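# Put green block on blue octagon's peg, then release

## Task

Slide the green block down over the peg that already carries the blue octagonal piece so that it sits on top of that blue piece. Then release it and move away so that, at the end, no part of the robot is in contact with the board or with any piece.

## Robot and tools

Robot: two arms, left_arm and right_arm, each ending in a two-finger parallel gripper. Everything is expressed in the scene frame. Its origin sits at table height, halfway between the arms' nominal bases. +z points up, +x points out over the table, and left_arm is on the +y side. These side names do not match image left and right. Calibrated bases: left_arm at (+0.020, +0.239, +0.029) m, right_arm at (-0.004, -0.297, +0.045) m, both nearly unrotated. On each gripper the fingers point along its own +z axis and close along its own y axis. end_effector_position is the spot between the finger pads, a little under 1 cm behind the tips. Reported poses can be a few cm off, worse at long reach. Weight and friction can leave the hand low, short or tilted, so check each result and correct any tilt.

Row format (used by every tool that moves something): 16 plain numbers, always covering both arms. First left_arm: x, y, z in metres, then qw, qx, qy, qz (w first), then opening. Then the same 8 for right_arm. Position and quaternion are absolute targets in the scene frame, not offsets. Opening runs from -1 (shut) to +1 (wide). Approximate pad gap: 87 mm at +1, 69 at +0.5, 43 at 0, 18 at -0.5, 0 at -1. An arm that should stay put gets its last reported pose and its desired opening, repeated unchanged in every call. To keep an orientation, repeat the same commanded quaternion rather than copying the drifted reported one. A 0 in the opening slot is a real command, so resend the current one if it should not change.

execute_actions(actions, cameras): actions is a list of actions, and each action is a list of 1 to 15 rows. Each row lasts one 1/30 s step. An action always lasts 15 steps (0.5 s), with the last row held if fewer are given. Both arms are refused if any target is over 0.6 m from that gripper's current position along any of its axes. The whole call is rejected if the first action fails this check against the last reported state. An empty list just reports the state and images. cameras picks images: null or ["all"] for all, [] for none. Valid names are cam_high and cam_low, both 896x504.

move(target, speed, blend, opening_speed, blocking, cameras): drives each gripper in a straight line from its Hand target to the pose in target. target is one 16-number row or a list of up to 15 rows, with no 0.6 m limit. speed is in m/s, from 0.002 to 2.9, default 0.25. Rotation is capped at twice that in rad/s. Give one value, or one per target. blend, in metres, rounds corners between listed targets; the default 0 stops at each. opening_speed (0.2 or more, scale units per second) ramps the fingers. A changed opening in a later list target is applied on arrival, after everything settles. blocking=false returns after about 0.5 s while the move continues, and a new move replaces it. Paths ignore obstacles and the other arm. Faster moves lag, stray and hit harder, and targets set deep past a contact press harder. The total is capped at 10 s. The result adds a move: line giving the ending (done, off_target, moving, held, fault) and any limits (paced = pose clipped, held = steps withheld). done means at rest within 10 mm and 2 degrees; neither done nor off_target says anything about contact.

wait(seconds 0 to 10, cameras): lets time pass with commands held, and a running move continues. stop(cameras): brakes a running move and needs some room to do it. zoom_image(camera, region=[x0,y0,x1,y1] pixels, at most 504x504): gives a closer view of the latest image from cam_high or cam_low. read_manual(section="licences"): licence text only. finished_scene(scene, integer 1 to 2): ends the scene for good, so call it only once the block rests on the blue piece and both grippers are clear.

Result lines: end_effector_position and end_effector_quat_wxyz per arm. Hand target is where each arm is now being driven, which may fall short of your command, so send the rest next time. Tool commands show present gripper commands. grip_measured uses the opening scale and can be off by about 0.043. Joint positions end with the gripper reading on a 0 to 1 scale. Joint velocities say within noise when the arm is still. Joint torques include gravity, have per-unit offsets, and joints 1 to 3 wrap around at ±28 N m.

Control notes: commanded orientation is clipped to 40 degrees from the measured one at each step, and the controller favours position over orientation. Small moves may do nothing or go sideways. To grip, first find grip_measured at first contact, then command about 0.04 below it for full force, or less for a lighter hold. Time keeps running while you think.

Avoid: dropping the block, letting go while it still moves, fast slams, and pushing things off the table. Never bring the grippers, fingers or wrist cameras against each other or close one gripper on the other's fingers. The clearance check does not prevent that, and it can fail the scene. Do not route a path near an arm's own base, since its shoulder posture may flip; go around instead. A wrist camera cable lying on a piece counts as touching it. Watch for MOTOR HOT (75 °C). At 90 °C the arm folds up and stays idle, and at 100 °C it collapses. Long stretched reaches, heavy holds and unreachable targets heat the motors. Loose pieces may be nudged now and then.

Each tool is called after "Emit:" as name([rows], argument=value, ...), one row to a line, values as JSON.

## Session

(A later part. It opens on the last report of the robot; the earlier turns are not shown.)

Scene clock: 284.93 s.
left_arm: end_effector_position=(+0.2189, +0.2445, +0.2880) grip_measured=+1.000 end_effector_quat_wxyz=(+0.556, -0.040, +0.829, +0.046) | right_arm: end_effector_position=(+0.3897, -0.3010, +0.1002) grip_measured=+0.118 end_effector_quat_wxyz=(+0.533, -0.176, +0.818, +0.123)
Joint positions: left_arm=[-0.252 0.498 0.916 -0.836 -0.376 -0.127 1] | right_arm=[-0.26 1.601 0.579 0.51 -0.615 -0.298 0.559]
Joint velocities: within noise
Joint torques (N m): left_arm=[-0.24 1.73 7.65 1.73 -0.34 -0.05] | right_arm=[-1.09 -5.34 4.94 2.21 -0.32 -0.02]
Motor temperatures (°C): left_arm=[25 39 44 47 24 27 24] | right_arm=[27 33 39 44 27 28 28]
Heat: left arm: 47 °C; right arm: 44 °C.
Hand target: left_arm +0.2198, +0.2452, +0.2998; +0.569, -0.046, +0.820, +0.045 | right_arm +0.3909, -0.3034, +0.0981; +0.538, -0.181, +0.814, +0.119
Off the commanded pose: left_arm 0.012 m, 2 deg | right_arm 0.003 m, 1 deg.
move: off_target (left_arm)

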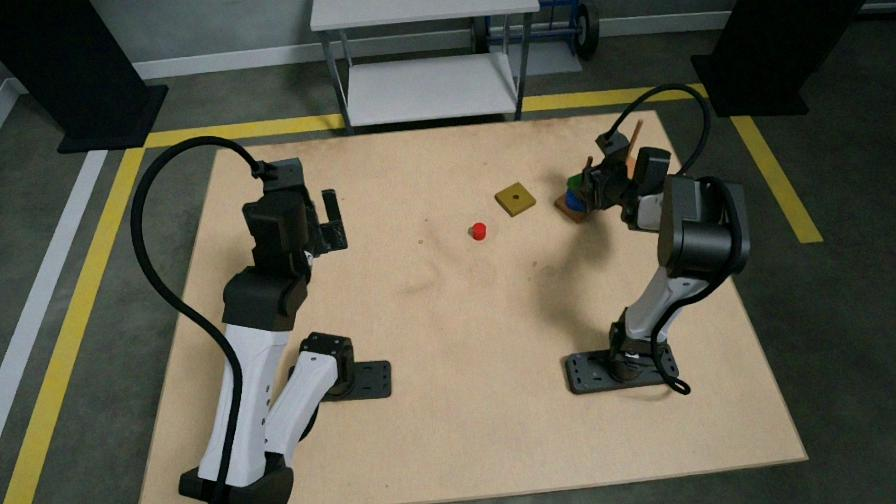

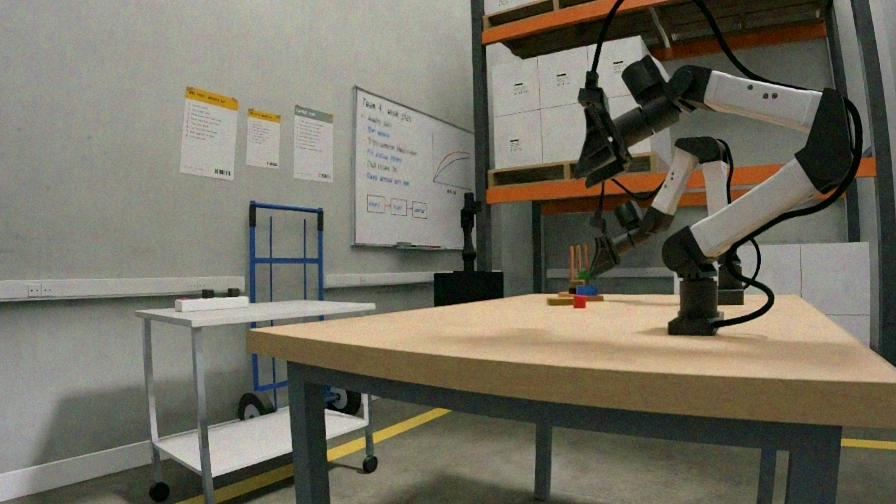

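Emit:
move([
  [0.22,0.2452,0.3,0.569,-0.046,0.820,0.045,1,0.391,-0.3033,0.086,0.5388,-0.1805,0.8141,0.1194,0.05],
], speed=0.03, cameras=["cam_low"])

Emit:
zoom_image(camera="cam_low", region=[565, 260, 615, 300])

Scene clock: 291.53 s.
left_arm: end_effector_position=(+0.2189, +0.2445, +0.2880) grip_measured=+1.000 end_effector_quat_wxyz=(+0.556, -0.040, +0.829, +0.046) | right_arm: end_effector_position=(+0.3898, -0.3008, +0.0882) grip_measured=+0.118 end_effector_quat_wxyz=(+0.534, -0.176, +0.818, +0.124)
Joint positions: left_arm=[-0.252 0.498 0.916 -0.836 -0.376 -0.127 1] | right_arm=[-0.26 1.648 0.559 0.577 -0.617 -0.298 0.559]
Joint velocities: within noise
Joint torques (N m): left_arm=[-0.18 1.87 7.54 1.75 -0.34 -0.04] | right_arm=[-1.01 -5.44 4.82 2.21 -0.29 0.01]
Motor temperatures (°C): left_arm=[25 38 44 47 24 27 24] | right_arm=[27 33 38 44 27 28 29]
Heat: left arm: 47 °C; right arm: 44 °C.
Hand target: left_arm +0.2198, +0.2452, +0.2998; +0.569, -0.046, +0.820, +0.045 | right_arm +0.3909, -0.3033, +0.0860; +0.538, -0.180, +0.814, +0.119
Off the commanded pose: left_arm 0.012 m, 2 deg | right_arm 0.004 m, 1 deg.
move: off_target (left_arm)
Images, in order (width x height): cam_low 896x504.

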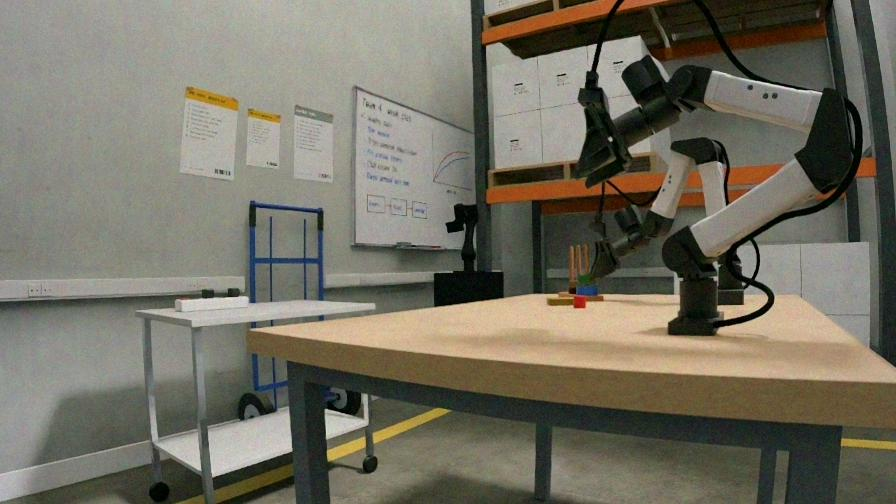

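Scaled by 10.080 from the camera's 896x504 image, which has a finer 1280x720 frame.

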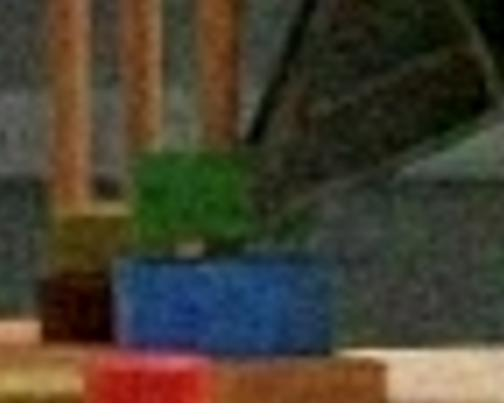

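Emit:
move([
  [0.22,0.2452,0.3,0.569,-0.046,0.820,0.045,1,0.391,-0.3033,0.080,0.5388,-0.1805,0.8141,0.1194,0.05],
], speed=0.02, cameras=["cam_low"])

Emit:
zoom_image(camera="cam_low", region=[565, 260, 615, 300])

Scene clock: 296.90 s.
left_arm: end_effector_position=(+0.2189, +0.2445, +0.2880) grip_measured=+1.000 end_effector_quat_wxyz=(+0.556, -0.040, +0.829, +0.046) | right_arm: end_effector_position=(+0.3905, -0.3006, +0.0838) grip_measured=+0.118 end_effector_quat_wxyz=(+0.536, -0.177, +0.816, +0.124)
Joint positions: left_arm=[-0.252 0.498 0.916 -0.836 -0.376 -0.127 1] | right_arm=[-0.26 1.67 0.55 0.614 -0.619 -0.298 0.559]
Joint velocities: within noise
Joint torques (N m): left_arm=[-0.31 1.76 7.54 1.73 -0.34 -0.05] | right_arm=[-1.03 -5.39 4.74 2.21 -0.28 0.01]
Motor temperatures (°C): left_arm=[25 38 44 47 24 27 24] | right_arm=[27 33 38 45 27 28 29]
Heat: left arm: 47 °C; right arm: 45 °C.
Hand target: left_arm +0.2198, +0.2452, +0.2998; +0.569, -0.046, +0.820, +0.045 | right_arm +0.3909, -0.3033, +0.0801; +0.539, -0.181, +0.814, +0.119
Off the commanded pose: left_arm 0.012 m, 2 deg | right_arm 0.005 m, 1 deg.
move: off_target (left_arm)
Images, in order (width x height): cam_low 896x504.

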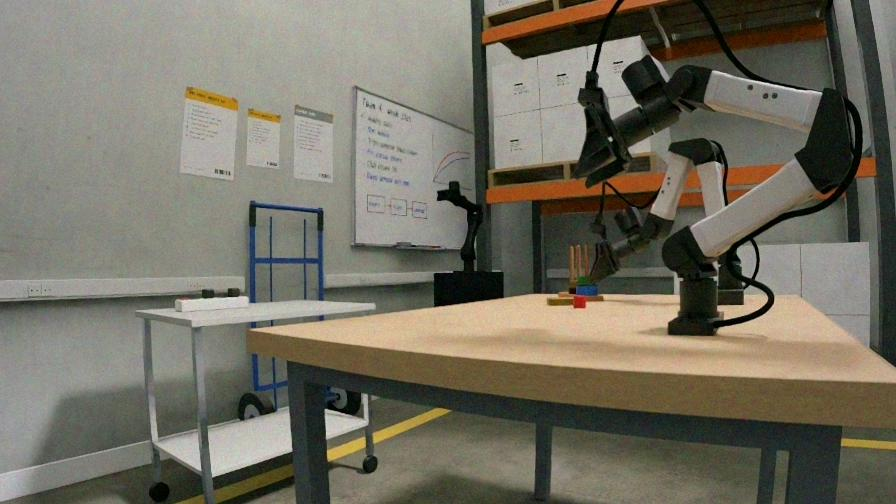

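Scaled by 10.080 from the camera's 896x504 image, which has a finer 1280x720 frame.

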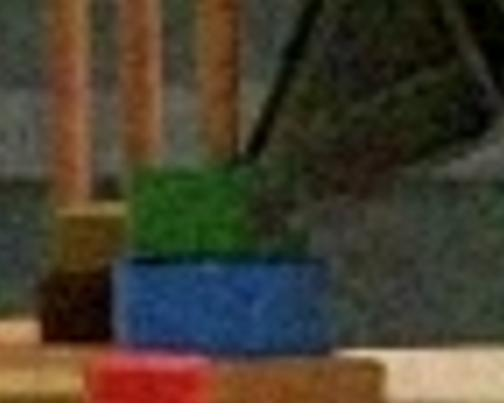

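Emit:
move([
  [0.22,0.2452,0.3,0.569,-0.046,0.820,0.045,1,0.391,-0.3033,0.0775,0.5388,-0.1805,0.8141,0.1194,0.05],
  [0.22,0.2452,0.3,0.569,-0.046,0.820,0.045,1,0.391,-0.302,0.0795,0.5388,-0.1805,0.8141,0.1194,0.5],
], speed=0.02, opening_speed=0.4)

Emit:
zoom_image(camera="cam_low", region=[565, 260, 615, 300])

Emit:
zoom_image(camera="cam_high", region=[550, 120, 640, 220])

Scene clock: 302.87 s.
left_arm: end_effector_position=(+0.2189, +0.2445, +0.2880) grip_measured=+1.000 end_effector_quat_wxyz=(+0.556, -0.040, +0.829, +0.046) | right_arm: end_effector_position=(+0.3924, -0.3008, +0.0845) grip_measured=+0.500 end_effector_quat_wxyz=(+0.540, -0.179, +0.813, +0.122)
Joint positions: left_arm=[-0.252 0.498 0.916 -0.836 -0.376 -0.127 1] | right_arm=[-0.26 1.678 0.55 0.634 -0.621 -0.298 0.75]
Joint velocities: within noise
Joint torques (N m): left_arm=[-0.32 1.76 7.54 1.75 -0.33 0.01] | right_arm=[-0.66 -5.83 4.49 2.06 -0.2 0.02]
Motor temperatures (°C): left_arm=[25 38 44 47 24 27 24] | right_arm=[27 33 37 44 27 28 28]
Heat: left arm: 47 °C; right arm: 44 °C.
Hand target: left_arm +0.2198, +0.2452, +0.2998; +0.569, -0.046, +0.820, +0.045 | right_arm +0.3909, -0.3020, +0.0795; +0.539, -0.180, +0.814, +0.119
Off the commanded pose: left_arm 0.012 m, 2 deg | right_arm 0.005 m, 0 deg.
move: off_target (left_arm)

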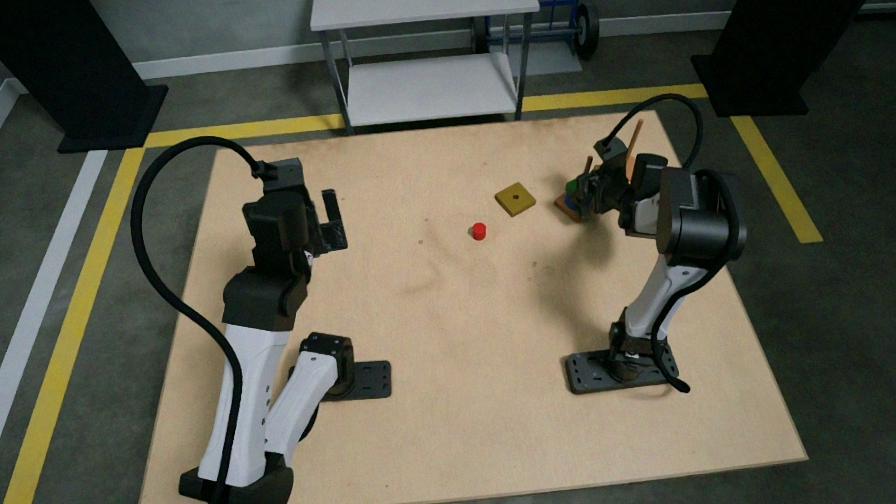

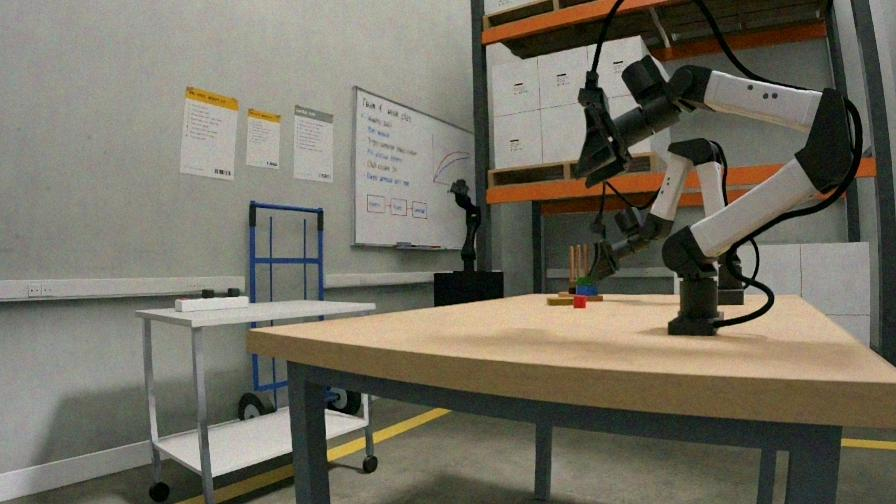

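Scaled by 10.080 from the camera's 896x504 image, which has a finer 1280x720 frame.

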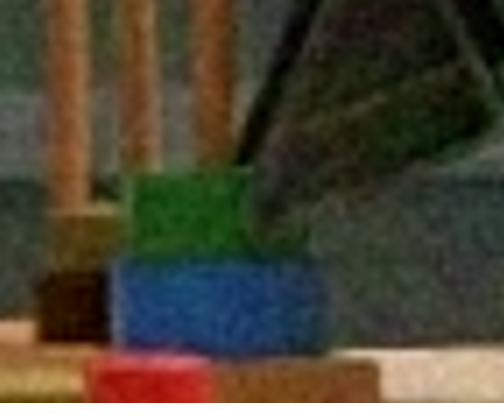

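Scaled by 5.040 from the camera's 896x504 image, which has a finer 1280x720 frame.

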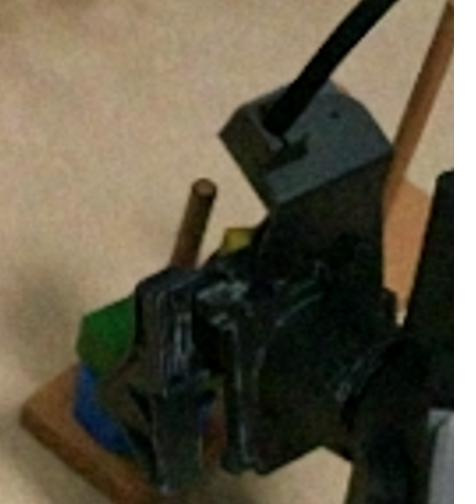

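Emit:
move([
  [0.22,0.2452,0.3,0.569,-0.046,0.820,0.045,1,0.37,-0.3115,0.082,0.5388,-0.1805,0.8141,0.1194,0.5],
  [0.22,0.2452,0.3,0.569,-0.046,0.820,0.045,1,0.29,-0.347,0.11,0.5388,-0.1805,0.8141,0.1194,0.5],
  [0.22,0.2452,0.3,0.569,-0.046,0.820,0.045,1,0.24,-0.33,0.22,0.537,0,0.843,0,0.5],
], speed=[0.05,0.1,0.15])

Emit:
zoom_image(camera="cam_low", region=[565, 230, 635, 310])

Emit:
zoom_image(camera="cam_high", region=[550, 120, 670, 230])

Scene clock: 314.60 s.
left_arm: end_effector_position=(+0.2189, +0.2445, +0.2880) grip_measured=+1.000 end_effector_quat_wxyz=(+0.556, -0.040, +0.829, +0.046) | right_arm: end_effector_position=(+0.2409, -0.3295, +0.2137) grip_measured=+0.500 end_effector_quat_wxyz=(+0.535, -0.006, +0.845, +0.003)
Joint positions: left_arm=[-0.252 0.498 0.916 -0.836 -0.376 -0.127 1] | right_arm=[-0.33 0.568 0.561 -0.455 -0.293 -0.145 0.75]
Joint velocities: within noise
Joint torques (N m): left_arm=[-0.27 1.74 7.56 1.75 -0.33 -0.07] | right_arm=[-0.12 -0.27 8.8 1.88 -0.05 0.28]
Motor temperatures (°C): left_arm=[25 38 44 47 24 27 24] | right_arm=[27 33 37 43 27 28 28]
Heat: left arm: 47 °C; right arm: 43 °C.
Hand target: left_arm +0.2198, +0.2452, +0.2998; +0.569, -0.046, +0.820, +0.045 | right_arm +0.2401, -0.3300, +0.2199; +0.537, +0.000, +0.843, +0.000
Off the commanded pose: left_arm 0.012 m, 2 deg | right_arm 0.006 m, 1 deg.
move: off_target (left_arm)

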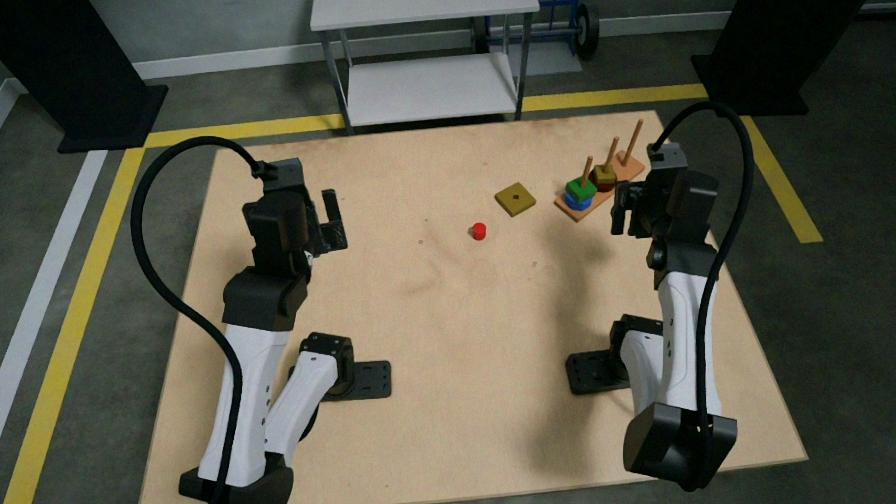

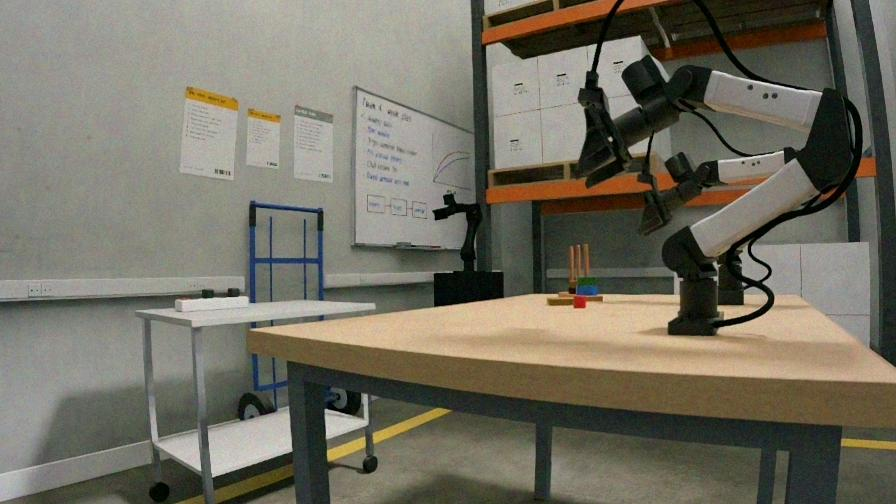

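Scaled by 6.300 from the camera's 896x504 image, which has a finer 1280x720 frame.

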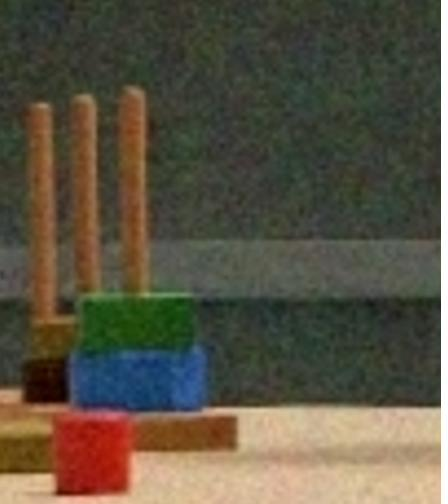

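Scaled by 4.200 from the camera's 896x504 image, which has a finer 1280x720 frame.

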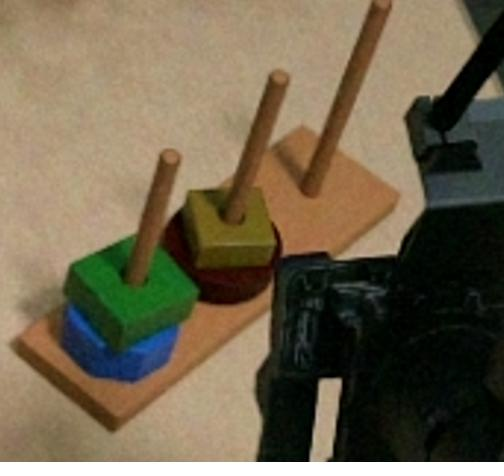

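Done and clear of everything.

Emit:
finished_scene(scene=1)

The scene is finished: the task was done.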